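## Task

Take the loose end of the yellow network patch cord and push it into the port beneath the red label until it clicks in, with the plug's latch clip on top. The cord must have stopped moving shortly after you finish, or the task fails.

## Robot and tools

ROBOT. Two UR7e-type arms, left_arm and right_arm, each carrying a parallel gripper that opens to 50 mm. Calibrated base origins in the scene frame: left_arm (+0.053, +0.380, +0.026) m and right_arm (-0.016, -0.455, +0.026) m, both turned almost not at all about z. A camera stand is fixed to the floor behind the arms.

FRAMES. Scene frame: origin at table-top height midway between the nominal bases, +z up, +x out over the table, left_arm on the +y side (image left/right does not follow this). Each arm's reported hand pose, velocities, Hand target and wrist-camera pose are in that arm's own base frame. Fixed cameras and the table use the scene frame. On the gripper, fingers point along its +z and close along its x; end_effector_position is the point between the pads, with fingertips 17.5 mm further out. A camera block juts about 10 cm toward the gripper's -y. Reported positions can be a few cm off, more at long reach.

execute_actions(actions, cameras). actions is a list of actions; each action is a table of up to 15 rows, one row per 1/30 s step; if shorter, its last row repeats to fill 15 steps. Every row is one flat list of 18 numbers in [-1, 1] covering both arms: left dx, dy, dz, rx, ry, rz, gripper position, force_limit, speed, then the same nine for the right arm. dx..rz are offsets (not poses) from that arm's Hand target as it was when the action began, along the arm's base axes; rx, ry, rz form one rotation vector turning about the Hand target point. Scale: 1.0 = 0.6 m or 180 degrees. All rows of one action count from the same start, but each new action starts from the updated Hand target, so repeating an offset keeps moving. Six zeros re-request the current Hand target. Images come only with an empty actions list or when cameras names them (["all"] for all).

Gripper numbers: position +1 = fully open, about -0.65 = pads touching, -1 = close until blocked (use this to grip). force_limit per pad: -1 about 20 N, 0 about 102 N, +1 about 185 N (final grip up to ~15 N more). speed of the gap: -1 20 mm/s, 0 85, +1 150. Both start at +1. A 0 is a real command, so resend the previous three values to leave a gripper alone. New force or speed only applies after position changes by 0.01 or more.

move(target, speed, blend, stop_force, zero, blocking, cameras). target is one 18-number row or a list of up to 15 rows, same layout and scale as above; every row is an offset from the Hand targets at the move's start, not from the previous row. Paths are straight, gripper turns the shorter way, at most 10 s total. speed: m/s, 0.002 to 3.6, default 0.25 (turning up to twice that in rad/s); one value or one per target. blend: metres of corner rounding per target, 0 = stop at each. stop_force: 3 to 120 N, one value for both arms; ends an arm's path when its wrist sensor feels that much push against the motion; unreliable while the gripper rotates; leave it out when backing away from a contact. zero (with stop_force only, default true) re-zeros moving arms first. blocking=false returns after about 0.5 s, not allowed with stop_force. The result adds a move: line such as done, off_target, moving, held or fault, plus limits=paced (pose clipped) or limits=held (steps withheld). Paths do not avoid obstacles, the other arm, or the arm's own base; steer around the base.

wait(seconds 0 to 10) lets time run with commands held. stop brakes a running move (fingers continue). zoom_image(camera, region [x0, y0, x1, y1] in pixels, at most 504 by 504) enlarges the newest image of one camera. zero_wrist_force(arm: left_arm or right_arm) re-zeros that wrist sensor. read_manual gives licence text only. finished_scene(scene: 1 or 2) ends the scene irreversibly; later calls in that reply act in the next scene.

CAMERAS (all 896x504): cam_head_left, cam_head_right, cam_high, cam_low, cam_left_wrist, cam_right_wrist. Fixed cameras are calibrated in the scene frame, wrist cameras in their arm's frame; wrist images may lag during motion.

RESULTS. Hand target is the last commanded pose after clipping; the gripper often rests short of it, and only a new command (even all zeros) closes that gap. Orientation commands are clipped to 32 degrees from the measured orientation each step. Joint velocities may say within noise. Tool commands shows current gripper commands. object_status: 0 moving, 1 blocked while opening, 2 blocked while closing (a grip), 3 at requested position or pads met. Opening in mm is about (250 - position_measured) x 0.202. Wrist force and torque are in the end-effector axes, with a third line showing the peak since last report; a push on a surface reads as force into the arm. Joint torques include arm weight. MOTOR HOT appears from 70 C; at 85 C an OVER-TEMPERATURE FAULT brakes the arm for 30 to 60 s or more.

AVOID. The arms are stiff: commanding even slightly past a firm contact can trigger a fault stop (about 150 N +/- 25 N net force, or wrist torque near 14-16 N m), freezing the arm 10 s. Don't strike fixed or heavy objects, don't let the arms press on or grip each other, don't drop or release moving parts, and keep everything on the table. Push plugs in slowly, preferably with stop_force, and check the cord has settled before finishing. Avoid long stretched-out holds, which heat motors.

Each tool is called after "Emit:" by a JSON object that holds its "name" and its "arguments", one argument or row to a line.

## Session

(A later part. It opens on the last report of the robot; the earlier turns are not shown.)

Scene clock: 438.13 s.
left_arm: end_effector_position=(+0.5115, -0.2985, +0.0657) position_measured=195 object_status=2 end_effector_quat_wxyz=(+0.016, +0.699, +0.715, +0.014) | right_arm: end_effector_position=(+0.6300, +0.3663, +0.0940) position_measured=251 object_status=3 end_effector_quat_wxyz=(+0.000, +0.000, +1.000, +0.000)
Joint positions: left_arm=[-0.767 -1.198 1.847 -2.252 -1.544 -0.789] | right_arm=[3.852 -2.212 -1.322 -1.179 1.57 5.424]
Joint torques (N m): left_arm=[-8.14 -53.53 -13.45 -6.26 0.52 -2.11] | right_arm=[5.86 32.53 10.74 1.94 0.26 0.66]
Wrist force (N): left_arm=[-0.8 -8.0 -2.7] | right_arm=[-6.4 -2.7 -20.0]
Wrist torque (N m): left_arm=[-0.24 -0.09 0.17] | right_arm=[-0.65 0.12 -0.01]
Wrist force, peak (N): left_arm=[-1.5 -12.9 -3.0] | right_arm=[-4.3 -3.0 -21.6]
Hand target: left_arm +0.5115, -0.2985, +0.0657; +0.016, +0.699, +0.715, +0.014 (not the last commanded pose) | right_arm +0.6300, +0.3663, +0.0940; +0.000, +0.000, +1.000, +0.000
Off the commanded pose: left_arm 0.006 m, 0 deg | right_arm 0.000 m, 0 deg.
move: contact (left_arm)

Emit:
{"name": "move", "arguments": {
  "target": [
    [-0.003,0,0,0,0,0,-1,-0.3,-1,0,0,0,0,0,0,-1,-0.85,-0.7],
    [-0.003,0,0.0028,0,0,0,-1,-0.3,-1,0,0,0,0,0,0,-1,-0.85,-0.7]
  ],
  "speed": 0.01
}}

Emit:
{"name": "move", "arguments": {
  "target": [0.012,0.0003,0,0,0,0,-1,-0.3,-1,0,0,0,0,0,0,-1,-0.85,-0.7],
  "speed": 0.006,
  "stop_force": 9
}}

Emit:
{"name": "move", "arguments": {
  "target": [
    [-0.003,0,0,0,0,0,-1,-0.3,-1,0,0,0,0,0,0,-1,-0.85,-0.7],
    [-0.003,0,0.0006,0,0,0,-1,-0.3,-1,0,0,0,0,0,0,-1,-0.85,-0.7]
  ],
  "speed": 0.01
}}

Emit:
{"name": "move", "arguments": {
  "target": [0.012,0.0003,0,0,0,0,-1,-0.3,-1,0,0,0,0,0,0,-1,-0.85,-0.7],
  "speed": 0.006,
  "stop_force": 9
}}

Emit:
{"name": "move", "arguments": {
  "target": [
    [-0.003,0,0,0,0,0,-1,-0.3,-1,0,0,0,0,0,0,-1,-0.85,-0.7],
    [-0.003,0,0.0006,0,0,0,-1,-0.3,-1,0,0,0,0,0,0,-1,-0.85,-0.7]
  ],
  "speed": 0.01
}}

Emit:
{"name": "move", "arguments": {
  "target": [0.012,0.0003,0,0,0,0,-1,-0.3,-1,0,0,0,0,0,0,-1,-0.85,-0.7],
  "speed": 0.006,
  "stop_force": 9
}}

Scene clock: 448.53 s.
left_arm: end_effector_position=(+0.5097, -0.2985, +0.0672) position_measured=195 object_status=2 end_effector_quat_wxyz=(+0.016, +0.699, +0.715, +0.014) | right_arm: end_effector_position=(+0.6300, +0.3663, +0.0940) position_measured=251 object_status=3 end_effector_quat_wxyz=(+0.000, +0.000, +1.000, +0.000)
Joint positions: left_arm=[-0.77 -1.203 1.85 -2.25 -1.544 -0.791] | right_arm=[3.852 -2.212 -1.322 -1.179 1.57 5.424]
Joint torques (N m): left_arm=[-10.91 -52.94 -25.96 -0.4 2.09 -2.25] | right_arm=[6.18 32.13 10.36 1.93 0.18 0.67]
Wrist force (N): left_arm=[0.0 -0.1 -0.5] | right_arm=[-4.3 -3.0 -21.1]
Wrist torque (N m): left_arm=[-0.06 -0.09 0.16] | right_arm=[-0.68 0.15 -0.04]
Wrist force, peak (N): left_arm=[-0.8 -8.3 -2.6] | right_arm=[-4.4 -3.0 -21.5]
Hand target: left_arm +0.5097, -0.2985, +0.0674; +0.016, +0.699, +0.715, +0.014 | right_arm +0.6300, +0.3663, +0.0940; +0.000, +0.000, +1.000, +0.000
Off the commanded pose: left_arm 0.000 m, 0 deg | right_arm 0.000 m, 0 deg.
move: done

Scene clock: 450.23 s.
left_arm: end_effector_position=(+0.5122, -0.2984, +0.0673) position_measured=195 object_status=2 end_effector_quat_wxyz=(+0.016, +0.699, +0.715, +0.014) | right_arm: end_effector_position=(+0.6300, +0.3663, +0.0940) position_measured=251 object_status=3 end_effector_quat_wxyz=(+0.000, +0.000, +1.000, +0.000)
Joint positions: left_arm=[-0.767 -1.199 1.843 -2.247 -1.544 -0.788] | right_arm=[3.852 -2.212 -1.322 -1.179 1.57 5.424]
Joint torques (N m): left_arm=[-8.33 -56.14 -14.71 -6.8 1.95 -2.15] | right_arm=[5.77 32.73 9.78 1.9 0.3 0.67]
Wrist force (N): left_arm=[0.0 -7.5 -0.2] | right_arm=[-6.2 -3.2 -21.2]
Wrist torque (N m): left_arm=[-0.18 -0.07 0.16] | right_arm=[-0.68 0.13 -0.01]
Wrist force, peak (N): left_arm=[0.2 -12.5 -0.5] | right_arm=[-7.5 -2.7 -21.8]
Hand target: left_arm +0.5122, -0.2984, +0.0673; +0.016, +0.699, +0.715, +0.014 (not the last commanded pose) | right_arm +0.6300, +0.3663, +0.0940; +0.000, +0.000, +1.000, +0.000
Off the commanded pose: left_arm 0.005 m, 0 deg | right_arm 0.000 m, 0 deg.
move: contact (left_arm)

Scene clock: 451.03 s.
left_arm: end_effector_position=(+0.5105, -0.2984, +0.0677) position_measured=195 object_status=2 end_effector_quat_wxyz=(+0.016, +0.699, +0.715, +0.014) | right_arm: end_effector_position=(+0.6300, +0.3663, +0.0940) position_measured=251 object_status=3 end_effector_quat_wxyz=(+0.000, +0.000, +1.000, +0.000)
Joint positions: left_arm=[-0.769 -1.203 1.848 -2.248 -1.543 -0.79] | right_arm=[3.852 -2.212 -1.322 -1.179 1.57 5.424]
Joint torques (N m): left_arm=[-10.85 -53.47 -13.41 -0.33 2.04 -2.13] | right_arm=[5.96 32.37 10.37 1.87 0.18 0.62]
Wrist force (N): left_arm=[0.1 0.0 -0.5] | right_arm=[-4.0 -3.1 -21.3]
Wrist torque (N m): left_arm=[-0.04 -0.11 0.16] | right_arm=[-0.69 0.11 -0.04]
Wrist force, peak (N): left_arm=[0.1 -7.8 -0.6] | right_arm=[-4.2 -3.2 -21.7]
Hand target: left_arm +0.5104, -0.2984, +0.0677; +0.016, +0.699, +0.715, +0.014 | right_arm +0.6300, +0.3663, +0.0940; +0.000, +0.000, +1.000, +0.000
Off the commanded pose: left_arm 0.000 m, 0 deg | right_arm 0.000 m, 0 deg.
move: done

Scene clock: 452.57 s.
left_arm: end_effector_position=(+0.5118, -0.2984, +0.0677) position_measured=195 object_status=2 end_effector_quat_wxyz=(+0.016, +0.699, +0.715, +0.014) | right_arm: end_effector_position=(+0.6300, +0.3663, +0.0940) position_measured=251 object_status=3 end_effector_quat_wxyz=(+0.000, +0.000, +1.000, +0.000)
Joint positions: left_arm=[-0.767 -1.201 1.844 -2.247 -1.543 -0.789] | right_arm=[3.852 -2.212 -1.322 -1.179 1.57 5.424]
Joint torques (N m): left_arm=[-8.55 -54.24 -14.42 -6.71 0.63 -2.02] | right_arm=[5.96 32.07 10.83 1.86 0.2 0.62]
Wrist force (N): left_arm=[-0.3 -7.8 -1.1] | right_arm=[-6.1 -2.9 -20.5]
Wrist torque (N m): left_arm=[-0.24 -0.14 0.21] | right_arm=[-0.64 0.12 -0.01]
Wrist force, peak (N): left_arm=[-1.1 -12.4 -0.8] | right_arm=[-6.9 -2.1 -21.5]
Hand target: left_arm +0.5118, -0.2984, +0.0677; +0.016, +0.699, +0.715, +0.014 (not the last commanded pose) | right_arm +0.6300, +0.3663, +0.0940; +0.000, +0.000, +1.000, +0.000
Off the commanded pose: left_arm 0.006 m, 0 deg | right_arm 0.000 m, 0 deg.
move: contact (left_arm)

Scene clock: 453.37 s.
left_arm: end_effector_position=(+0.5101, -0.2984, +0.0681) position_measured=195 object_status=2 end_effector_quat_wxyz=(+0.016, +0.699, +0.715, +0.014) | right_arm: end_effector_position=(+0.6300, +0.3663, +0.0940) position_measured=251 object_status=3 end_effector_quat_wxyz=(+0.000, +0.000, +1.000, +0.000)
Joint positions: left_arm=[-0.769 -1.204 1.848 -2.248 -1.543 -0.791] | right_arm=[3.852 -2.212 -1.322 -1.179 1.57 5.424]
Joint torques (N m): left_arm=[-11.06 -54.26 -12.55 -0.64 2.11 -2.2] | right_arm=[5.56 32.1 9.96 1.88 0.15 0.54]
Wrist force (N): left_arm=[-0.3 0.0 -0.9] | right_arm=[-4.5 -2.8 -21.5]
Wrist torque (N m): left_arm=[-0.04 -0.04 0.16] | right_arm=[-0.64 0.18 -0.04]
Wrist force, peak (N): left_arm=[-0.3 -7.8 -1.1] | right_arm=[-4.4 -3.2 -21.6]
Hand target: left_arm +0.5100, -0.2984, +0.0681; +0.016, +0.699, +0.715, +0.014 | right_arm +0.6300, +0.3663, +0.0940; +0.000, +0.000, +1.000, +0.000
Off the commanded pose: left_arm 0.000 m, 0 deg | right_arm 0.000 m, 0 deg.
move: done

Scene clock: 454.93 s.
left_arm: end_effector_position=(+0.5117, -0.2984, +0.0681) position_measured=195 object_status=2 end_effector_quat_wxyz=(+0.016, +0.699, +0.715, +0.014) | right_arm: end_effector_position=(+0.6300, +0.3663, +0.0940) position_measured=251 object_status=3 end_effector_quat_wxyz=(+0.000, +0.000, +1.000, +0.000)
Joint positions: left_arm=[-0.767 -1.201 1.844 -2.246 -1.543 -0.789] | right_arm=[3.852 -2.212 -1.322 -1.179 1.57 5.424]
Joint torques (N m): left_arm=[-8.56 -55.19 -13.88 -6.31 -0.06 -2.15] | right_arm=[5.28 31.87 11.04 1.88 0.2 0.64]
Wrist force (N): left_arm=[-0.9 -7.4 -1.4] | right_arm=[-6.0 -3.0 -20.4]
Wrist torque (N m): left_arm=[-0.24 -0.10 0.21] | right_arm=[-0.68 0.11 -0.02]
Wrist force, peak (N): left_arm=[-1.3 -12.0 -0.6] | right_arm=[-7.2 -2.3 -21.2]
Hand target: left_arm +0.5117, -0.2984, +0.0681; +0.016, +0.699, +0.715, +0.014 (not the last commanded pose) | right_arm +0.6300, +0.3663, +0.0940; +0.000, +0.000, +1.000, +0.000
Off the commanded pose: left_arm 0.005 m, 0 deg | right_arm 0.000 m, 0 deg.
move: contact (left_arm)

Emit:
{"name": "move", "arguments": {
  "target": [
    [-0.003,0,0,0,0,0,-1,-0.3,-1,0,0,0,0,0,0,-1,-0.85,-0.7],
    [-0.003,0.0008,-0.0014,0,0,0,-1,-0.3,-1,0,0,0,0,0,0,-1,-0.85,-0.7]
  ],
  "speed": 0.01
}}

Emit:
{"name": "move", "arguments": {
  "target": [0.012,0.0003,0,0,0,0,-1,-0.3,-1,0,0,0,0,0,0,-1,-0.85,-0.7],
  "speed": 0.006,
  "stop_force": 9
}}

Emit:
{"name": "move", "arguments": {
  "target": [
    [-0.003,0,0,0,0,0,-1,-0.3,-1,0,0,0,0,0,0,-1,-0.85,-0.7],
    [-0.003,-0.0016,0,0,0,0,-1,-0.3,-1,0,0,0,0,0,0,-1,-0.85,-0.7]
  ],
  "speed": 0.01
}}

Emit:
{"name": "move", "arguments": {
  "target": [0.012,0.0003,0,0,0,0,-1,-0.3,-1,0,0,0,0,0,0,-1,-0.85,-0.7],
  "speed": 0.006,
  "stop_force": 9
}}

Scene clock: 462.03 s.
left_arm: end_effector_position=(+0.5099, -0.2981, +0.0675) position_measured=195 object_status=2 end_effector_quat_wxyz=(+0.016, +0.699, +0.715, +0.014) | right_arm: end_effector_position=(+0.6300, +0.3663, +0.0940) position_measured=251 object_status=3 end_effector_quat_wxyz=(+0.000, +0.000, +1.000, +0.000)
Joint positions: left_arm=[-0.769 -1.204 1.85 -2.249 -1.543 -0.791] | right_arm=[3.852 -2.212 -1.322 -1.179 1.57 5.424]
Joint torques (N m): left_arm=[6.36 -36.68 -12.76 -5.29 2.09 2.31] | right_arm=[5.64 32.15 10.84 1.9 0.23 0.61]
Wrist force (N): left_arm=[-0.1 -0.1 -0.7] | right_arm=[-4.4 -3.0 -21.4]
Wrist torque (N m): left_arm=[-0.05 -0.09 0.15] | right_arm=[-0.68 0.15 -0.04]
Wrist force, peak (N): left_arm=[-1.0 -7.5 -1.5] | right_arm=[-4.5 -3.0 -21.6]
Hand target: left_arm +0.5099, -0.2979, +0.0673; +0.016, +0.699, +0.715, +0.014 | right_arm +0.6300, +0.3663, +0.0940; +0.000, +0.000, +1.000, +0.000
Off the commanded pose: left_arm 0.000 m, 0 deg | right_arm 0.000 m, 0 deg.
move: done

Scene clock: 463.70 s.
left_arm: end_effector_position=(+0.5122, -0.2978, +0.0673) position_measured=195 object_status=2 end_effector_quat_wxyz=(+0.016, +0.699, +0.715, +0.014) | right_arm: end_effector_position=(+0.6300, +0.3663, +0.0940) position_measured=251 object_status=3 end_effector_quat_wxyz=(+0.000, +0.000, +1.000, +0.000)
Joint positions: left_arm=[-0.766 -1.2 1.845 -2.248 -1.543 -0.787] | right_arm=[3.852 -2.212 -1.322 -1.179 1.57 5.424]
Joint torques (N m): left_arm=[-7.7 -54.89 -15.29 -6.44 -0.14 -2.12] | right_arm=[6.1 31.4 10.14 1.89 0.32 0.47]
Wrist force (N): left_arm=[-0.9 -8.3 -0.5] | right_arm=[-5.8 -2.9 -20.7]
Wrist torque (N m): left_arm=[-0.24 -0.16 0.18] | right_arm=[-0.68 0.07 -0.02]
Wrist force, peak (N): left_arm=[-0.9 -12.9 -0.9] | right_arm=[-6.7 -2.6 -21.7]
Hand target: left_arm +0.5122, -0.2978, +0.0673; +0.016, +0.699, +0.715, +0.014 (not the last commanded pose) | right_arm +0.6300, +0.3663, +0.0940; +0.000, +0.000, +1.000, +0.000
Off the commanded pose: left_arm 0.005 m, 0 deg | right_arm 0.000 m, 0 deg.
move: contact (left_arm)

Scene clock: 464.53 s.
left_arm: end_effector_position=(+0.5104, -0.2986, +0.0674) position_measured=195 object_status=2 end_effector_quat_wxyz=(+0.016, +0.699, +0.715, +0.014) | right_arm: end_effector_position=(+0.6300, +0.3663, +0.0940) position_measured=251 object_status=3 end_effector_quat_wxyz=(+0.000, +0.000, +1.000, +0.000)
Joint positions: left_arm=[-0.769 -1.202 1.848 -2.249 -1.543 -0.791] | right_arm=[3.852 -2.212 -1.322 -1.179 1.57 5.424]
Joint torques (N m): left_arm=[-12 -31.6 -25.75 -1.3 2.04 -2.12] | right_arm=[5.47 31.89 10.79 1.8 0.19 0.48]
Wrist force (N): left_arm=[-0.1 0.3 -0.6] | right_arm=[-4.4 -2.9 -21.6]
Wrist torque (N m): left_arm=[0.00 -0.09 0.16] | right_arm=[-0.66 0.15 -0.04]
Wrist force, peak (N): left_arm=[-1.1 -8.0 -0.6] | right_arm=[-4.5 -2.8 -21.7]
Hand target: left_arm +0.5104, -0.2988, +0.0673; +0.016, +0.699, +0.715, +0.014 | right_arm +0.6300, +0.3663, +0.0940; +0.000, +0.000, +1.000, +0.000
Off the commanded pose: left_arm 0.000 m, 0 deg | right_arm 0.000 m, 0 deg.
move: done

Scene clock: 466.13 s.
left_arm: end_effector_position=(+0.5121, -0.2987, +0.0672) position_measured=195 object_status=2 end_effector_quat_wxyz=(+0.016, +0.699, +0.715, +0.014) | right_arm: end_effector_position=(+0.6300, +0.3663, +0.0940) position_measured=251 object_status=3 end_effector_quat_wxyz=(+0.000, +0.000, +1.000, +0.000)
Joint positions: left_arm=[-0.767 -1.199 1.843 -2.247 -1.543 -0.789] | right_arm=[3.852 -2.212 -1.322 -1.179 1.57 5.424]
Joint torques (N m): left_arm=[-10.62 -53.8 -14.82 -7.17 0.52 -2.09] | right_arm=[5.48 31.92 10.21 1.76 0.22 0.5]
Wrist force (N): left_arm=[2.6 -7.2 -1.2] | right_arm=[-6.6 -3.7 -21.1]
Wrist torque (N m): left_arm=[-0.22 -0.05 0.10] | right_arm=[-0.67 0.13 -0.01]
Wrist force, peak (N): left_arm=[2.9 -12.2 -1.1] | right_arm=[-8.0 -3.6 -21.3]
Hand target: left_arm +0.5121, -0.2987, +0.0672; +0.016, +0.699, +0.715, +0.014 (not the last commanded pose) | right_arm +0.6300, +0.3663, +0.0940; +0.000, +0.000, +1.000, +0.000
Off the commanded pose: left_arm 0.005 m, 0 deg | right_arm 0.000 m, 0 deg.
move: contact (left_arm)

Emit:
{"name": "move", "arguments": {
  "target": [
    [-0.003,0,0,0,0,0,-1,-0.3,-1,0,0,0,0,0,0,-1,-0.85,-0.7],
    [-0.003,0.0008,0.0003,0,0,0,-1,-0.3,-1,0,0,0,0,0,0,-1,-0.85,-0.7]
  ],
  "speed": 0.01
}}

Emit:
{"name": "move", "arguments": {
  "target": [0,0,0,0,0,0,-1,-0.3,-1,0,0,-0.02,0,0,0,-1,-0.85,-0.7],
  "speed": 0.004,
  "stop_force": 35
}}

Emit:
{"name": "move", "arguments": {
  "target": [0.016,0.0004,0.0001,0,0,0,-1,-0.3,-1,0,0,0,0,0,0,-1,-0.85,-0.7],
  "speed": 0.004,
  "stop_force": 28,
  "cameras": ["cam_left_wrist","cam_right_wrist"]
}}

Scene clock: 471.93 s.
left_arm: end_effector_position=(+0.5103, -0.2984, +0.0674) position_measured=195 object_status=2 end_effector_quat_wxyz=(+0.016, +0.699, +0.715, +0.014) | right_arm: end_effector_position=(+0.6300, +0.3663, +0.0940) position_measured=251 object_status=3 end_effector_quat_wxyz=(+0.000, +0.000, +1.000, +0.000)
Joint positions: left_arm=[-0.769 -1.203 1.848 -2.248 -1.543 -0.79] | right_arm=[3.852 -2.212 -1.322 -1.179 1.57 5.424]
Joint torques (N m): left_arm=[5.27 -53.92 -12.52 -5.34 2.06 1.11] | right_arm=[5.34 31.99 10.44 1.79 0.26 0.54]
Wrist force (N): left_arm=[-0.2 0.1 -0.8] | right_arm=[-4.4 -2.9 -21.5]
Wrist torque (N m): left_arm=[-0.03 -0.06 0.15] | right_arm=[-0.68 0.14 -0.04]
Wrist force, peak (N): left_arm=[2.6 -7.3 -1.2] | right_arm=[-6.5 -3.5 -21.4]
Hand target: left_arm +0.5103, -0.2982, +0.0674; +0.016, +0.699, +0.715, +0.014 | right_arm +0.6300, +0.3663, +0.0940; +0.000, +0.000, +1.000, +0.000
Off the commanded pose: left_arm 0.000 m, 0 deg | right_arm 0.000 m, 0 deg.
move: done

Scene clock: 472.83 s.
left_arm: end_effector_position=(+0.5103, -0.2982, +0.0674) position_measured=195 object_status=2 end_effector_quat_wxyz=(+0.016, +0.699, +0.715, +0.014) | right_arm: end_effector_position=(+0.6300, +0.3663, +0.0933) position_measured=251 object_status=3 end_effector_quat_wxyz=(+0.000, +0.000, +1.000, +0.000)
Joint positions: left_arm=[-0.769 -1.203 1.848 -2.248 -1.543 -0.79] | right_arm=[3.852 -2.213 -1.322 -1.177 1.57 5.424]
Joint torques (N m): left_arm=[11.15 -53.82 -12.44 -5.41 1.95 2.35] | right_arm=[5.75 15.7 2.93 -1.77 0.26 0.47]
Wrist force (N): left_arm=[0.0 -0.1 -0.6] | right_arm=[4.4 -13.7 -62.5]
Wrist torque (N m): left_arm=[-0.06 -0.10 0.16] | right_arm=[-1.09 0.37 -0.14]
Wrist force, peak (N): left_arm=[0.1 -0.2 -1.0] | right_arm=[4.2 -13.8 -62.6]
Hand target: left_arm +0.5103, -0.2982, +0.0674; +0.016, +0.699, +0.715, +0.014 | right_arm +0.6301, +0.3663, +0.0934; +0.000, +0.000, +1.000, +0.000 (not the last commanded pose)
Off the commanded pose: left_arm 0.000 m, 0 deg | right_arm 0.011 m, 0 deg.
move: contact (right_arm)

Scene clock: 475.00 s.
left_arm: end_effector_position=(+0.5130, -0.2982, +0.0674) position_measured=195 object_status=2 end_effector_quat_wxyz=(+0.016, +0.699, +0.715, +0.014) | right_arm: end_effector_position=(+0.6301, +0.3663, +0.0934) position_measured=251 object_status=3 end_effector_quat_wxyz=(+0.000, +0.000, +1.000, +0.000)
Joint positions: left_arm=[-0.765 -1.198 1.841 -2.246 -1.543 -0.787] | right_arm=[3.852 -2.213 -1.322 -1.177 1.57 5.424]
Joint torques (N m): left_arm=[-5.83 -57.1 -21.72 -11.35 3.26 -2.15] | right_arm=[5.3 20.25 5.71 -1.85 0.17 0.49]
Wrist force (N): left_arm=[2.2 -26.9 -0.4] | right_arm=[1.4 -14.8 -56.1]
Wrist torque (N m): left_arm=[-0.44 -0.07 0.20] | right_arm=[-0.97 0.35 -0.11]
Wrist force, peak (N): left_arm=[2.5 -30.1 -0.2] | right_arm=[4.1 -13.8 -62.4]
Hand target: left_arm +0.5130, -0.2982, +0.0674; +0.016, +0.699, +0.715, +0.014 (not the last commanded pose) | right_arm +0.6301, +0.3663, +0.0934; +0.000, +0.000, +1.000, +0.000
Off the commanded pose: left_arm 0.007 m, 0 deg | right_arm 0.000 m, 0 deg.
move: contact (left_arm)
camera_calibration:
cam_left_wrist: T_world_to_cam=[[-0.0041491, 0.999987, -0.00292797, 0.308081], [0.921056, 0.00496176, 0.389398, -0.483762], [0.389407, -0.00108118, -0.921065, -0.00914085], [0, 0, 0, 1]] pos_world=[0.45041, -0.305687, 0.180859]
cam_right_wrist: T_world_to_cam=[[-0.999859, 0.00256553, -0.0166022, 0.64136], [-0.00339805, 0.936956, 0.349432, -0.358755], [0.016452, 0.349439, -0.936815, 0.0793144], [0, 0, 0, 1]] pos_world=[0.638745, 0.306776, 0.210311]
Images, in order (width x height): cam_left_wrist 896x504, cam_right_wrist 896x504.

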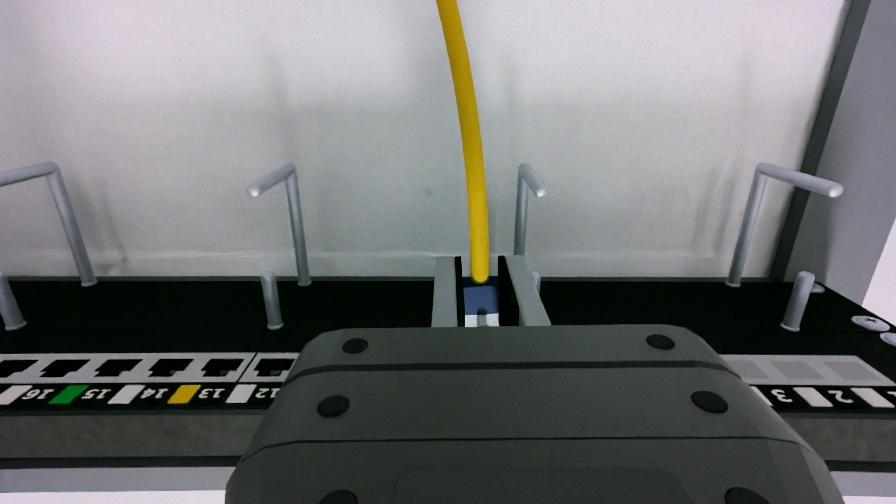

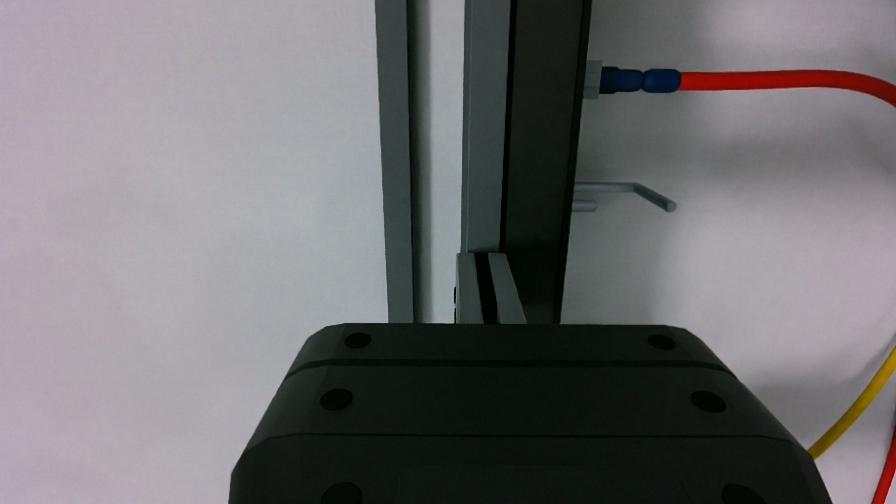

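Emit:
{"name": "move", "arguments": {
  "target": [
    [-0.05,0,0,0,0,0,-1,-0.3,-1,0,0,0.15,0,0,0,-1,-0.85,-0.7],
    [-0.2,-0.017,0.227,0,0,0,-1,-0.3,-1,0,0,0.263,0,0,0,-1,-0.85,-0.7],
    [-0.2,-0.017,0.227,0,0,0,-1,-0.3,-1,-0.115,0.115,0.263,0.263,0.109,0.233,-1,-0.85,-0.7]
  ],
  "speed": 0.12,
  "cameras": ["cam_left_wrist","cam_right_wrist"]
}}

Scene clock: 514.90 s.
left_arm: end_effector_position=(+0.3930, -0.3084, +0.2036) position_measured=195 object_status=2 end_effector_quat_wxyz=(+0.016, +0.699, +0.715, +0.014) | right_arm: end_effector_position=(+0.5611, +0.4353, +0.2512) position_measured=251 object_status=3 end_effector_quat_wxyz=(-0.162, -0.345, +0.838, +0.390)
Joint positions: left_arm=[-0.953 -1.567 1.898 -1.929 -1.538 -0.975] | right_arm=[3.716 -2.24 -1.04 -1.675 2.418 4.395]
Joint torques (N m): left_arm=[-10.98 -39.57 -29.79 -0.38 2 -2.36] | right_arm=[-7.06 48.93 33.67 -0.19 4.14 -1.16]
Wrist force (N): left_arm=[0.1 -0.2 -0.5] | right_arm=[-1.4 -0.3 -0.6]
Wrist torque (N m): left_arm=[-0.11 -0.10 0.20] | right_arm=[-0.09 0.24 0.07]
Wrist force, peak (N): left_arm=[2.2 -27.3 -0.2] | right_arm=[1.4 -15.2 -56.4]
Hand target: left_arm +0.3930, -0.3084, +0.2036; +0.016, +0.699, +0.715, +0.014 | right_arm +0.5611, +0.4353, +0.2512; -0.162, -0.346, +0.838, +0.390
Off the commanded pose: left_arm 0.000 m, 0 deg | right_arm 0.000 m, 0 deg.
move: done
camera_calibration:
cam_left_wrist: T_world_to_cam=[[-0.0041491, 0.999987, -0.00292797, 0.318182], [0.921056, 0.00496176, 0.389398, -0.426221], [0.389407, -0.00108118, -0.921065, 0.163026], [0, 0, 0, 1]] pos_world=[0.33041, -0.315887, 0.317059]
cam_right_wrist: T_world_to_cam=[[-0.718479, -0.695506, -0.00774101, 0.718655], [-0.237878, 0.235246, 0.942376, -0.190648], [-0.653607, 0.678919, -0.334465, 0.285412], [0, 0, 0, 1]] pos_world=[0.657535, 0.350906, 0.280685]
Images, in order (width x height): cam_left_wrist 896x504, cam_right_wrist 896x504.

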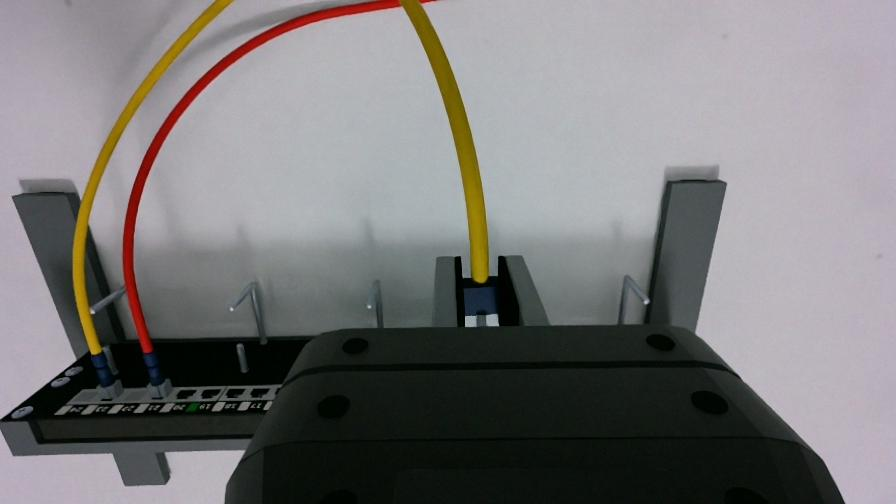

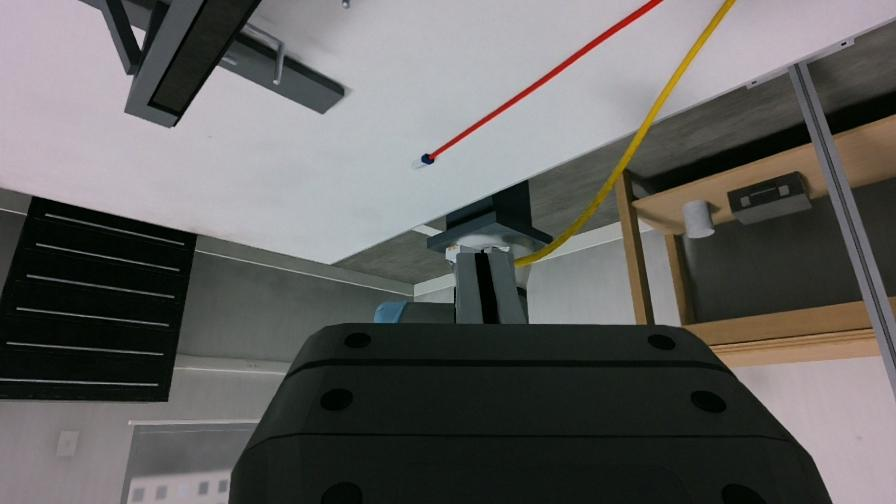

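Emit:
{"name": "move", "arguments": {
  "target": [0.06,0,-0.11,0,0,0,-1,-0.3,-1,0,0,0,0,0,0,-1,-0.85,-0.7],
  "speed": 0.12,
  "cameras": ["cam_right_wrist"]
}}

Emit:
{"name": "zoom_image", "arguments": {
  "camera": "cam_right_wrist",
  "region": [340, 80, 500, 240]
}}

Scene clock: 521.00 s.
left_arm: end_effector_position=(+0.4289, -0.3083, +0.1377) position_measured=195 object_status=2 end_effector_quat_wxyz=(+0.016, +0.699, +0.715, +0.014) | right_arm: end_effector_position=(+0.5611, +0.4353, +0.2512) position_measured=251 object_status=3 end_effector_quat_wxyz=(-0.162, -0.346, +0.838, +0.390)
Joint positions: left_arm=[-0.894 -1.432 1.937 -2.104 -1.539 -0.916] | right_arm=[3.716 -2.24 -1.04 -1.675 2.418 4.394]
Joint torques (N m): left_arm=[10.95 -19.56 -15.48 -5.16 -1.96 2.69] | right_arm=[-6.98 48.92 33.21 -0.21 4.13 -1.12]
Wrist force (N): left_arm=[0.3 -0.1 -0.6] | right_arm=[-1.5 -0.2 -0.4]
Wrist torque (N m): left_arm=[-0.09 -0.11 0.14] | right_arm=[-0.09 0.26 0.07]
Wrist force, peak (N): left_arm=[0.0 -0.5 -2.1] | right_arm=[-1.6 -0.6 -0.6]
Hand target: left_arm +0.4290, -0.3084, +0.1376; +0.016, +0.699, +0.715, +0.014 | right_arm +0.5611, +0.4353, +0.2512; -0.162, -0.346, +0.838, +0.390
Off the commanded pose: left_arm 0.000 m, 0 deg | right_arm 0.000 m, 0 deg.
move: done
camera_calibration:
cam_right_wrist: T_world_to_cam=[[-0.718324, -0.695666, -0.00773515, 0.718607], [-0.23785, 0.235118, 0.942416, -0.190632], [-0.653788, 0.6788, -0.334355, 0.285542], [0, 0, 0, 1]] pos_world=[0.657535, 0.350906, 0.280685]
Images, in order (width x height): cam_right_wrist 896x504.

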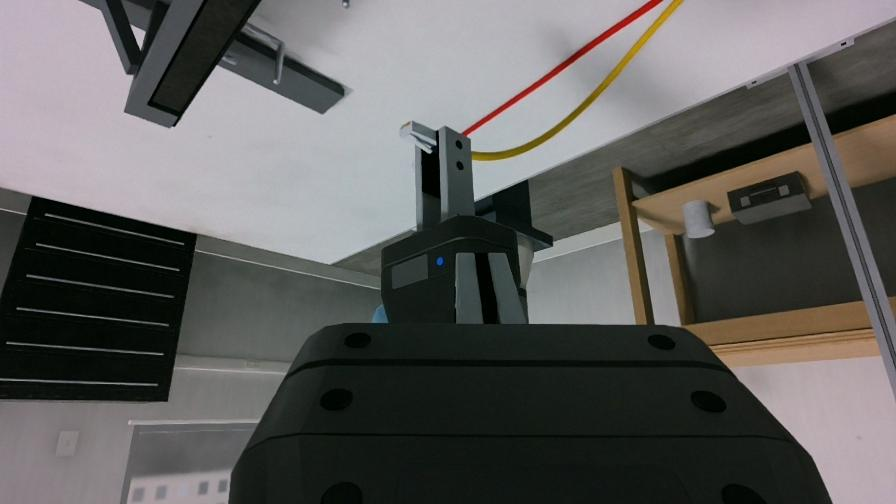

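Scaled by 3.150 from the camera's 896x504 image, which has a finer 1280x720 frame.

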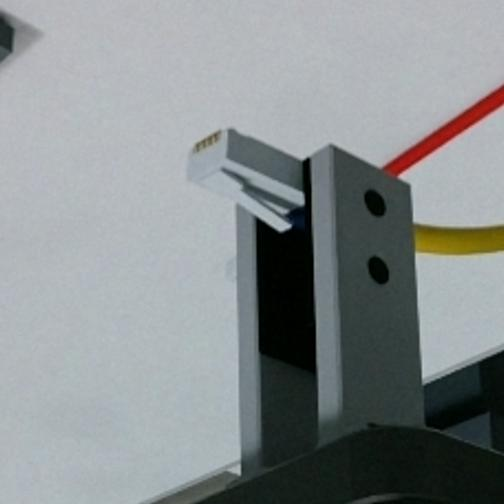

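Emit:
{"name": "zoom_image", "arguments": {
  "camera": "cam_right_wrist",
  "region": [392, 114, 482, 204]
}}

Scaled by 5.600 from the camera's 896x504 image, which has a finer 1280x720 frame.

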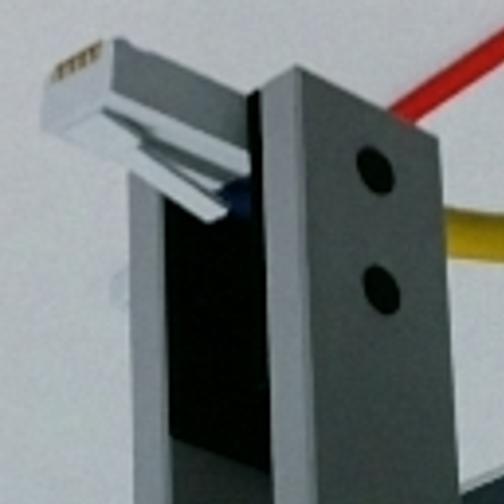

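Emit:
{"name": "move", "arguments": {
  "target": [-0.098,0.02,-0.195,0,0.0125,0,-1,-0.3,-1,0,0,0,0,0,0,-1,-0.85,-0.7],
  "speed": 0.12
}}

Emit:
{"name": "move", "arguments": {
  "target": [0,0,-0.06,0,0,0,-1,-0.3,-1,0,0,0,0,0,0,-1,-0.85,-0.7],
  "speed": 0.006,
  "stop_force": 4,
  "cameras": ["cam_left_wrist","cam_right_wrist"]
}}

Emit:
{"name": "zoom_image", "arguments": {
  "camera": "cam_left_wrist",
  "region": [420, 240, 560, 340]
}}

Scene clock: 552.87 s.
left_arm: end_effector_position=(+0.3703, -0.2964, +0.0207) position_measured=195 object_status=2 end_effector_quat_wxyz=(+0.002, +0.699, +0.715, +0.000) | right_arm: end_effector_position=(+0.5611, +0.4353, +0.2512) position_measured=251 object_status=3 end_effector_quat_wxyz=(-0.162, -0.346, +0.838, +0.390)
Joint positions: left_arm=[-0.96 -1.338 2.196 -2.432 -1.57 -0.982] | right_arm=[3.716 -2.24 -1.04 -1.675 2.418 4.394]
Joint torques (N m): left_arm=[-10.01 -19.12 -8.29 -5.51 -2.38 -2.45] | right_arm=[-6.94 49.11 33.27 -0.15 4.03 -1.12]
Wrist force (N): left_arm=[0.0 -0.4 -0.9] | right_arm=[-1.3 -0.5 -0.4]
Wrist torque (N m): left_arm=[-0.15 -0.07 0.21] | right_arm=[-0.13 0.23 0.07]
Wrist force, peak (N): left_arm=[-0.1 0.5 -1.5] | right_arm=[-1.5 -0.5 -0.8]
Hand target: left_arm +0.3702, -0.2964, +0.0206; +0.002, +0.699, +0.715, +0.000 | right_arm +0.5611, +0.4353, +0.2512; -0.162, -0.346, +0.838, +0.390
Off the commanded pose: left_arm 0.000 m, 0 deg | right_arm 0.000 m, 0 deg.
move: done

Scene clock: 558.60 s.
left_arm: end_effector_position=(+0.3702, -0.2964, -0.0060) position_measured=195 object_status=2 end_effector_quat_wxyz=(+0.002, +0.699, +0.715, +0.000) | right_arm: end_effector_position=(+0.5611, +0.4353, +0.2512) position_measured=251 object_status=3 end_effector_quat_wxyz=(-0.162, -0.346, +0.838, +0.390)
Joint positions: left_arm=[-0.961 -1.277 2.217 -2.514 -1.57 -0.982] | right_arm=[3.716 -2.24 -1.04 -1.675 2.418 4.394]
Joint torques (N m): left_arm=[-11.71 -42.05 -19.91 -0.32 -2.18 -2.16] | right_arm=[-7.11 48.63 33.23 -0.14 4.08 -1.11]
Wrist force (N): left_arm=[0.6 0.1 -7.3] | right_arm=[-1.3 -0.4 -0.5]
Wrist torque (N m): left_arm=[-0.11 -0.02 0.23] | right_arm=[-0.11 0.23 0.07]
Wrist force, peak (N): left_arm=[2.3 -0.5 -11.6] | right_arm=[-1.5 -0.6 -0.7]
Hand target: left_arm +0.3702, -0.2964, -0.0060; +0.002, +0.699, +0.715, +0.000 (not the last commanded pose) | right_arm +0.5611, +0.4353, +0.2512; -0.162, -0.346, +0.838, +0.390
Off the commanded pose: left_arm 0.009 m, 0 deg | right_arm 0.000 m, 0 deg.
move: contact (left_arm)
camera_calibration:
cam_left_wrist: T_world_to_cam=[[-0.00426085, 0.999987, -0.00276274, 0.305516], [0.935636, 0.00496173, 0.352931, -0.32927], [0.35294, -0.00108113, -0.935645, -0.00778315], [0, 0, 0, 1]] pos_world=[0.312126, -0.303887, 0.109771]
cam_right_wrist: T_world_to_cam=[[-0.718324, -0.695666, -0.00773515, 0.718607], [-0.23785, 0.235118, 0.942416, -0.190632], [-0.653788, 0.6788, -0.334355, 0.285542], [0, 0, 0, 1]] pos_world=[0.657535, 0.350906, 0.280685]
Images, in order (width x height): cam_left_wrist 896x504, cam_right_wrist 896x504.

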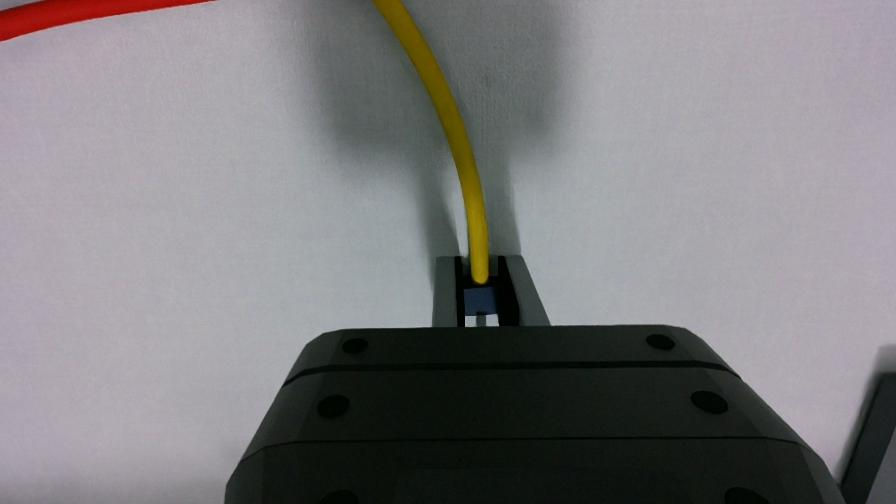

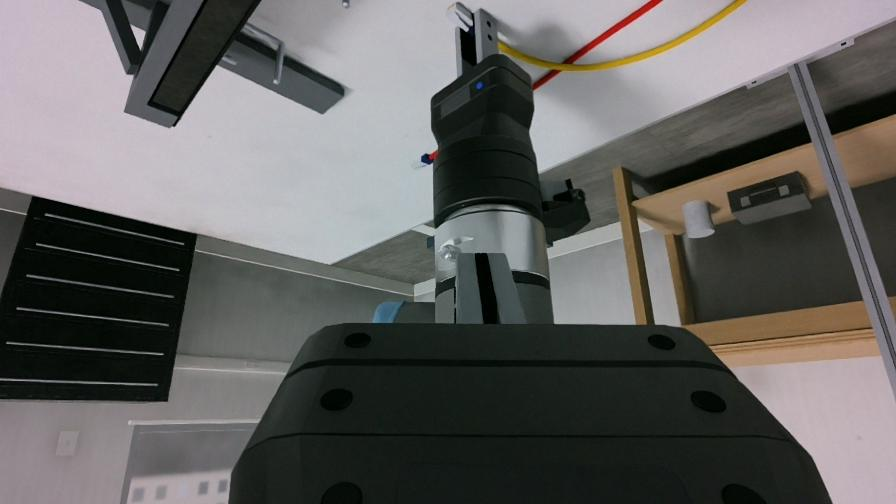

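Scaled by 3.600 from the camera's 896x504 image, which has a finer 1280x720 frame.

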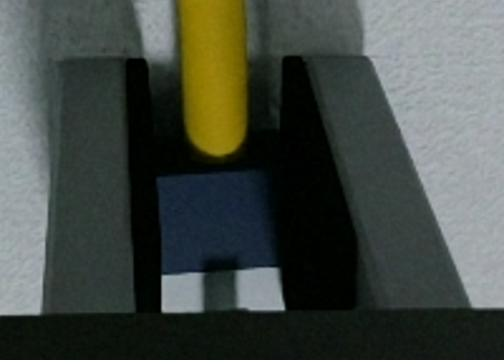

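Emit:
{"name": "move", "arguments": {
  "target": [
    [0,0,0.0005,0,0,0,-0.15,-1,-1,0,0,0,0,0,0,-1,-0.85,-0.7],
    [0,0,-0.0012,0,0,0,-0.15,-1,-1,0,0,0,0,0,0,-1,-0.85,-0.7]
  ],
  "speed": 0.01,
  "cameras": ["cam_left_wrist"]
}}

Emit:
{"name": "zoom_image", "arguments": {
  "camera": "cam_left_wrist",
  "region": [420, 240, 560, 340]
}}

Emit:
{"name": "move", "arguments": {
  "target": [0,0,0,0,0,0,-1,-1,-1,0,0,0,0,0,0,-1,-0.85,-0.7],
  "speed": 0.01,
  "cameras": ["cam_left_wrist"]
}}

Emit:
{"name": "zoom_image", "arguments": {
  "camera": "cam_left_wrist",
  "region": [420, 240, 560, 340]
}}

Scene clock: 564.80 s.
left_arm: end_effector_position=(+0.3702, -0.2964, -0.0067) position_measured=175 object_status=3 end_effector_quat_wxyz=(+0.002, +0.699, +0.715, +0.000) | right_arm: end_effector_position=(+0.5611, +0.4353, +0.2512) position_measured=251 object_status=3 end_effector_quat_wxyz=(-0.162, -0.346, +0.838, +0.390)
Joint positions: left_arm=[-0.961 -1.276 2.217 -2.516 -1.57 -0.982] | right_arm=[3.716 -2.24 -1.04 -1.675 2.418 4.394]
Joint torques (N m): left_arm=[-10.42 -20.04 -8.03 -5.19 -2.34 -1.89] | right_arm=[-6.81 49.2 32.79 -0.12 4.07 -1.08]
Wrist force (N): left_arm=[0.2 -0.1 -1.0] | right_arm=[-1.2 -0.3 -0.7]
Wrist torque (N m): left_arm=[-0.09 -0.11 0.24] | right_arm=[-0.10 0.21 0.07]
Wrist force, peak (N): left_arm=[1.2 0.1 -7.5] | right_arm=[-1.7 -0.5 -0.5]
Hand target: left_arm +0.3702, -0.2964, -0.0068; +0.002, +0.699, +0.715, +0.000 | right_arm +0.5611, +0.4353, +0.2512; -0.162, -0.346, +0.838, +0.390
Off the commanded pose: left_arm 0.000 m, 0 deg | right_arm 0.000 m, 0 deg.
move: done
camera_calibration:
cam_left_wrist: T_world_to_cam=[[-0.00426085, 0.999987, -0.00276274, 0.305515], [0.935636, 0.00496173, 0.352931, -0.329058], [0.35294, -0.00108113, -0.935645, -0.00834454], [0, 0, 0, 1]] pos_world=[0.312126, -0.303887, 0.109171]
Images, in order (width x height): cam_left_wrist 896x504.

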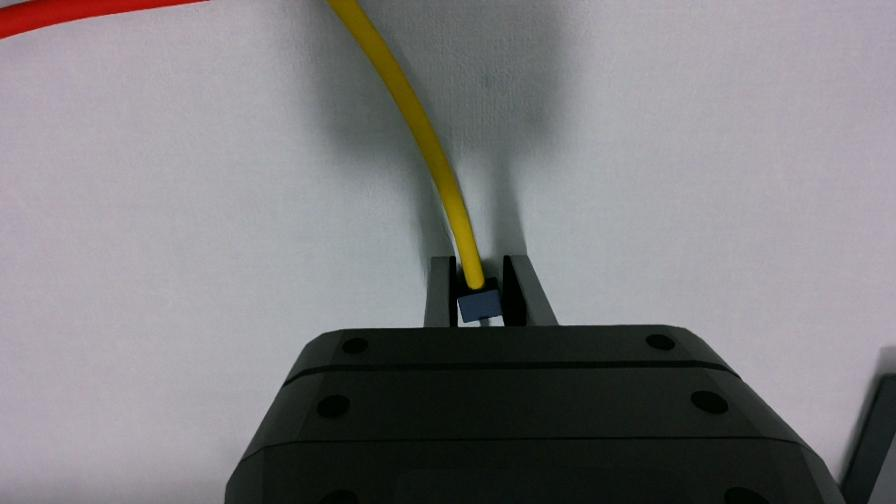

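Scaled by 3.600 from the camera's 896x504 image, which has a finer 1280x720 frame.

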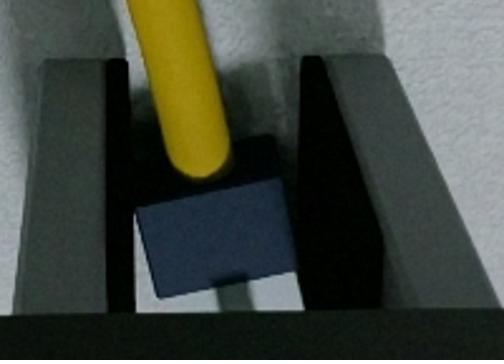

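Scene clock: 565.30 s.
left_arm: end_effector_position=(+0.3702, -0.2964, -0.0068) position_measured=185 object_status=2 end_effector_quat_wxyz=(+0.002, +0.699, +0.715, +0.000) | right_arm: end_effector_position=(+0.5611, +0.4353, +0.2512) position_measured=251 object_status=3 end_effector_quat_wxyz=(-0.162, -0.346, +0.838, +0.390)
Joint positions: left_arm=[-0.961 -1.276 2.217 -2.516 -1.57 -0.982] | right_arm=[3.716 -2.24 -1.04 -1.675 2.418 4.394]
Joint torques (N m): left_arm=[-10.14 -18.92 -8.28 -5.35 -2.28 -1.78] | right_arm=[-7.21 48.82 32.94 -0.11 4.09 -1.15]
Wrist force (N): left_arm=[0.0 -0.6 -1.5] | right_arm=[-1.4 -0.5 -0.7]
Wrist torque (N m): left_arm=[-0.15 -0.08 0.22] | right_arm=[-0.13 0.25 0.06]
Wrist force, peak (N): left_arm=[0.1 -0.3 -1.6] | right_arm=[-1.6 -0.5 -0.7]
Hand target: left_arm +0.3702, -0.2964, -0.0068; +0.002, +0.699, +0.715, +0.000 | right_arm +0.5611, +0.4353, +0.2512; -0.162, -0.346, +0.838, +0.390
Off the commanded pose: left_arm 0.000 m, 0 deg | right_arm 0.000 m, 0 deg.
move: done
camera_calibration:
cam_left_wrist: T_world_to_cam=[[-0.00426085, 0.999987, -0.00276274, 0.305514], [0.935636, 0.00496173, 0.352931, -0.329023], [0.35294, -0.00108113, -0.935645, -0.00843811], [0, 0, 0, 1]] pos_world=[0.312126, -0.303887, 0.109071]
Images, in order (width x height): cam_left_wrist 896x504.

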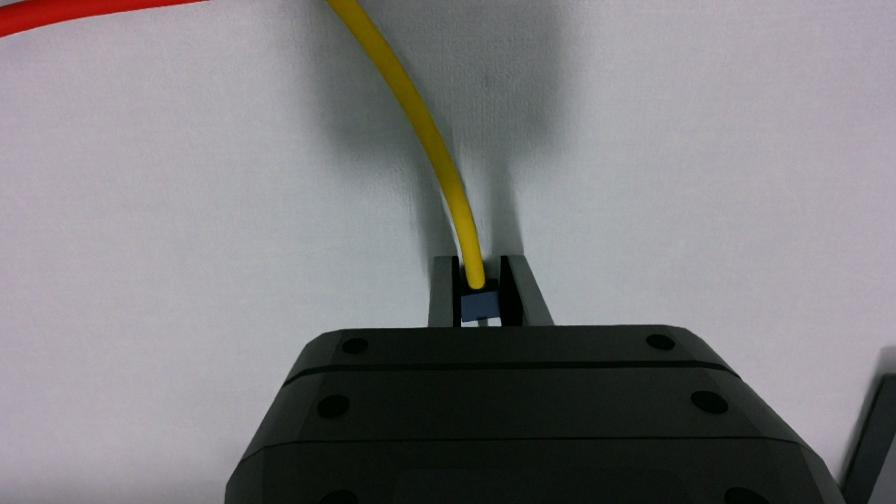

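Scaled by 3.600 from the camera's 896x504 image, which has a finer 1280x720 frame.

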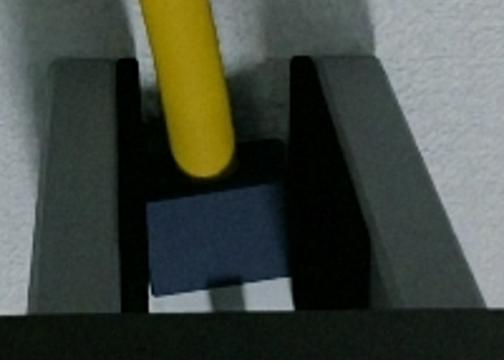

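Emit:
{"name": "move", "arguments": {
  "target": [
    [0,0,0,0,0,0,-0.97,-0.3,-1,0,0,0,0,0,0,-1,-0.85,-0.7],
    [0,0,0.05,0,0,0,-0.97,-0.3,-1,0,0,0,0,0,0,-1,-0.85,-0.7],
    [0.098,-0.02,0.24,0.044,0,0,-0.97,-0.3,-1,0,0,0,0,0,0,-1,-0.85,-0.7]
  ],
  "speed": 0.12,
  "cameras": ["cam_left_wrist","cam_right_wrist"]
}}

Emit:
{"name": "zoom_image", "arguments": {
  "camera": "cam_left_wrist",
  "region": [420, 240, 560, 340]
}}

Emit:
{"name": "zoom_image", "arguments": {
  "camera": "cam_right_wrist",
  "region": [392, 114, 482, 204]
}}

Scene clock: 581.63 s.
left_arm: end_effector_position=(+0.4290, -0.3083, +0.1372) position_measured=193 object_status=2 end_effector_quat_wxyz=(-0.046, +0.698, +0.713, +0.049) | right_arm: end_effector_position=(+0.5611, +0.4353, +0.2512) position_measured=251 object_status=3 end_effector_quat_wxyz=(-0.162, -0.346, +0.838, +0.390)
Joint positions: left_arm=[-0.921 -1.376 1.838 -1.927 -1.487 -0.947] | right_arm=[3.716 -2.24 -1.04 -1.675 2.418 4.394]
Joint torques (N m): left_arm=[11.26 -22.48 -28.73 -0.39 2.33 2.69] | right_arm=[-6.84 49.45 32.09 -0.11 4.07 -1.1]
Wrist force (N): left_arm=[0.5 -0.1 -0.6] | right_arm=[-1.3 -0.4 -0.5]
Wrist torque (N m): left_arm=[-0.08 -0.13 0.16] | right_arm=[-0.12 0.23 0.07]
Wrist force, peak (N): left_arm=[0.6 -0.8 -3.2] | right_arm=[-1.6 -0.6 -0.7]
Hand target: left_arm +0.4290, -0.3084, +0.1372; -0.046, +0.698, +0.713, +0.049 | right_arm +0.5611, +0.4353, +0.2512; -0.162, -0.346, +0.838, +0.390
Off the commanded pose: left_arm 0.000 m, 0 deg | right_arm 0.000 m, 0 deg.
move: done
camera_calibration:
cam_left_wrist: T_world_to_cam=[[-0.00430594, 0.990844, 0.134944, 0.296406], [0.935593, -0.0436513, 0.35037, -0.449413], [0.353053, 0.127761, -0.926839, 0.143938], [0, 0, 0, 1]] pos_world=[0.370926, -0.331699, 0.25087]
cam_right_wrist: T_world_to_cam=[[-0.718324, -0.695666, -0.00773515, 0.718607], [-0.23785, 0.235118, 0.942416, -0.190632], [-0.653788, 0.6788, -0.334355, 0.285542], [0, 0, 0, 1]] pos_world=[0.657535, 0.350906, 0.280685]
Images, in order (width x height): cam_left_wrist 896x504, cam_right_wrist 896x504.

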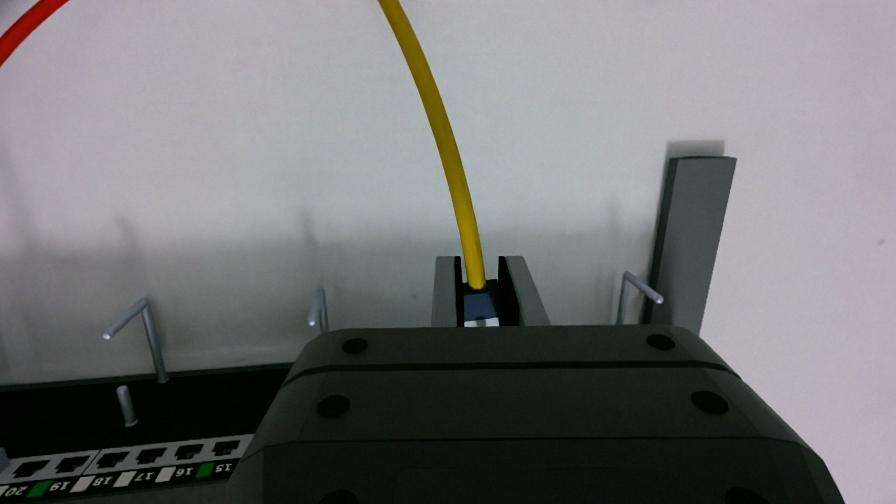

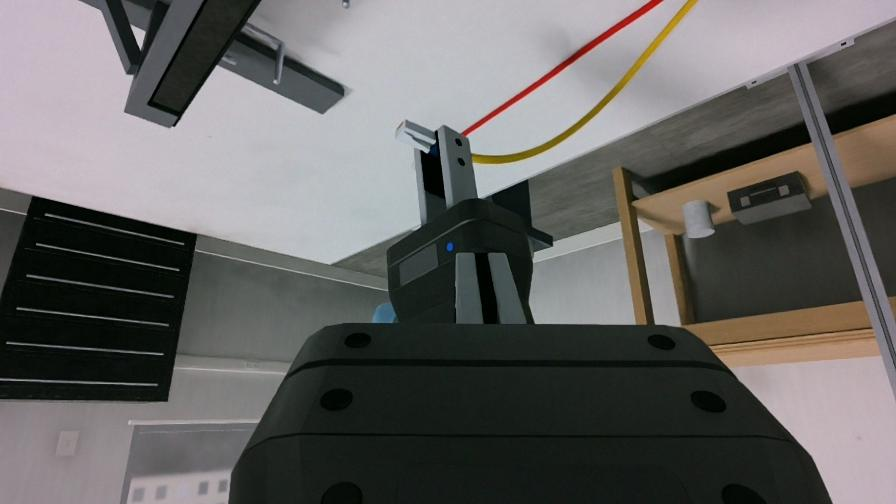

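Scaled by 3.600 from the camera's 896x504 image, which has a finer 1280x720 frame.

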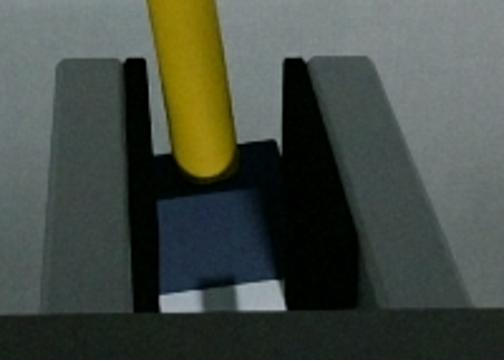

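Scaled by 5.600 from the camera's 896x504 image, which has a finer 1280x720 frame.

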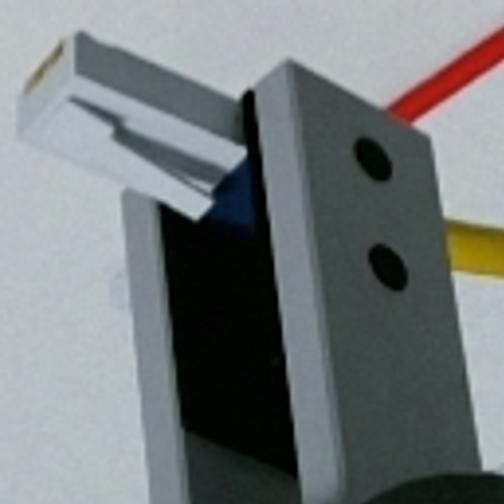

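Emit:
{"name": "move", "arguments": {
  "target": [
    [0,0,0,-0.044,0,0,-0.97,-0.3,-1,0,0,0,0,0,0,-1,-0.85,-0.7],
    [-0.098,0.02,-0.19,-0.044,0,0,-0.97,-0.3,-1,0,0,0,0,0,0,-1,-0.85,-0.7]
  ],
  "speed": 0.12
}}

Emit:
{"name": "move", "arguments": {
  "target": [0,0,-0.08,0,0,0,-0.97,-0.3,-1,0,0,0,0,0,0,-1,-0.85,-0.7],
  "speed": 0.008,
  "stop_force": 4
}}

Emit:
{"name": "move", "arguments": {
  "target": [0,0,0,0,0,0,0.1,-1,-1,0,0,0,0,0,0,-1,-0.85,-0.7],
  "cameras": ["cam_left_wrist"]
}}

Emit:
{"name": "zoom_image", "arguments": {
  "camera": "cam_left_wrist",
  "region": [420, 240, 560, 340]
}}

Scene clock: 597.17 s.
left_arm: end_effector_position=(+0.3703, -0.2964, +0.0233) position_measured=193 object_status=2 end_effector_quat_wxyz=(+0.002, +0.699, +0.715, +0.000) | right_arm: end_effector_position=(+0.5611, +0.4353, +0.2512) position_measured=251 object_status=3 end_effector_quat_wxyz=(-0.162, -0.346, +0.838, +0.390)
Joint positions: left_arm=[-0.96 -1.344 2.194 -2.424 -1.57 -0.982] | right_arm=[3.716 -2.24 -1.04 -1.675 2.418 4.394]
Joint torques (N m): left_arm=[-11.41 -19.39 -8.18 -5.1 1.6 -2.51] | right_arm=[-6.61 49.37 32.23 -0.1 4.1 -1.06]
Wrist force (N): left_arm=[0.2 -0.2 -1.0] | right_arm=[-1.4 -0.4 -0.6]
Wrist torque (N m): left_arm=[-0.11 -0.09 0.23] | right_arm=[-0.12 0.25 0.07]
Wrist force, peak (N): left_arm=[-0.2 0.4 -1.7] | right_arm=[-1.8 -0.3 -0.7]
Hand target: left_arm +0.3702, -0.2964, +0.0232; +0.002, +0.699, +0.715, +0.000 | right_arm +0.5611, +0.4353, +0.2512; -0.162, -0.346, +0.838, +0.390
Off the commanded pose: left_arm 0.000 m, 0 deg | right_arm 0.000 m, 0 deg.
move: done

Scene clock: 602.20 s.
left_arm: end_effector_position=(+0.3702, -0.2964, -0.0069) position_measured=193 object_status=2 end_effector_quat_wxyz=(+0.002, +0.699, +0.715, +0.000) | right_arm: end_effector_position=(+0.5611, +0.4353, +0.2512) position_measured=251 object_status=3 end_effector_quat_wxyz=(-0.162, -0.346, +0.838, +0.390)
Joint positions: left_arm=[-0.961 -1.275 2.217 -2.517 -1.57 -0.982] | right_arm=[3.716 -2.24 -1.04 -1.675 2.418 4.394]
Joint torques (N m): left_arm=[-9.4 -41.44 -19.54 -0.21 1.53 -1.88] | right_arm=[-6.84 49.35 32.14 -0.07 4.15 -1.05]
Wrist force (N): left_arm=[1.5 -1.4 -8.8] | right_arm=[-1.4 -0.5 -0.6]
Wrist torque (N m): left_arm=[-0.25 -0.10 0.22] | right_arm=[-0.13 0.25 0.06]
Wrist force, peak (N): left_arm=[4.9 -6.3 -20.1] | right_arm=[-1.6 -0.4 -0.8]
Hand target: left_arm +0.3702, -0.2964, -0.0069; +0.002, +0.699, +0.715, +0.000 (not the last commanded pose) | right_arm +0.5611, +0.4353, +0.2512; -0.162, -0.346, +0.838, +0.390
Off the commanded pose: left_arm 0.018 m, 0 deg | right_arm 0.000 m, 0 deg.
move: contact (left_arm)

Scene clock: 603.00 s.
left_arm: end_effector_position=(+0.3702, -0.2964, -0.0069) position_measured=138 object_status=3 end_effector_quat_wxyz=(+0.002, +0.699, +0.715, +0.000) | right_arm: end_effector_position=(+0.5611, +0.4353, +0.2512) position_measured=251 object_status=3 end_effector_quat_wxyz=(-0.162, -0.346, +0.838, +0.390)
Joint positions: left_arm=[-0.961 -1.275 2.217 -2.517 -1.57 -0.982] | right_arm=[3.716 -2.24 -1.04 -1.675 2.418 4.394]
Joint torques (N m): left_arm=[-8.59 -41.8 -18.98 -1.58 1.59 -1.6] | right_arm=[-6.76 49.31 32.37 -0.06 4.17 -1.17]
Wrist force (N): left_arm=[0.2 -0.3 -1.0] | right_arm=[-1.2 -0.4 -0.3]
Wrist torque (N m): left_arm=[-0.11 -0.11 0.24] | right_arm=[-0.12 0.22 0.06]
Wrist force, peak (N): left_arm=[0.8 -1.6 -8.0] | right_arm=[-1.5 -0.5 -0.7]
Hand target: left_arm +0.3702, -0.2964, -0.0069; +0.002, +0.699, +0.715, +0.000 | right_arm +0.5611, +0.4353, +0.2512; -0.162, -0.346, +0.838, +0.390
Off the commanded pose: left_arm 0.000 m, 0 deg | right_arm 0.000 m, 0 deg.
move: done
camera_calibration:
cam_left_wrist: T_world_to_cam=[[-0.00426085, 0.999987, -0.00276274, 0.305514], [0.935636, 0.00496173, 0.352931, -0.328988], [0.35294, -0.00108113, -0.935645, -0.00853167], [0, 0, 0, 1]] pos_world=[0.312126, -0.303887, 0.108971]
Images, in order (width x height): cam_left_wrist 896x504.

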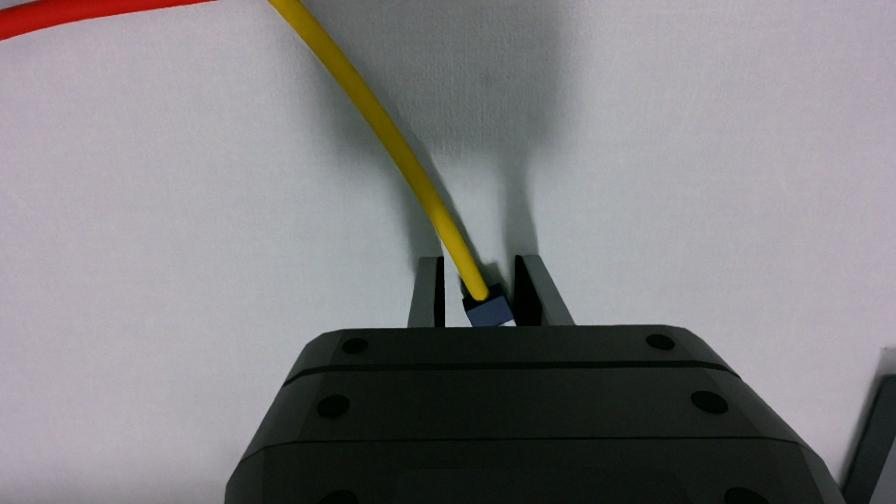

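Scaled by 3.600 from the camera's 896x504 image, which has a finer 1280x720 frame.

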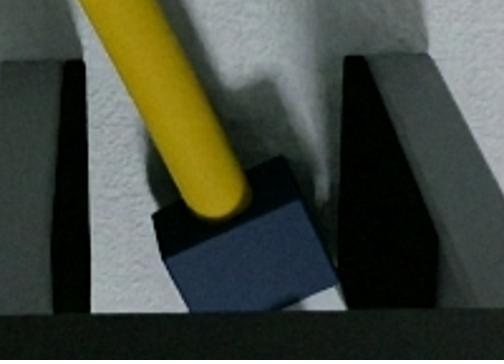

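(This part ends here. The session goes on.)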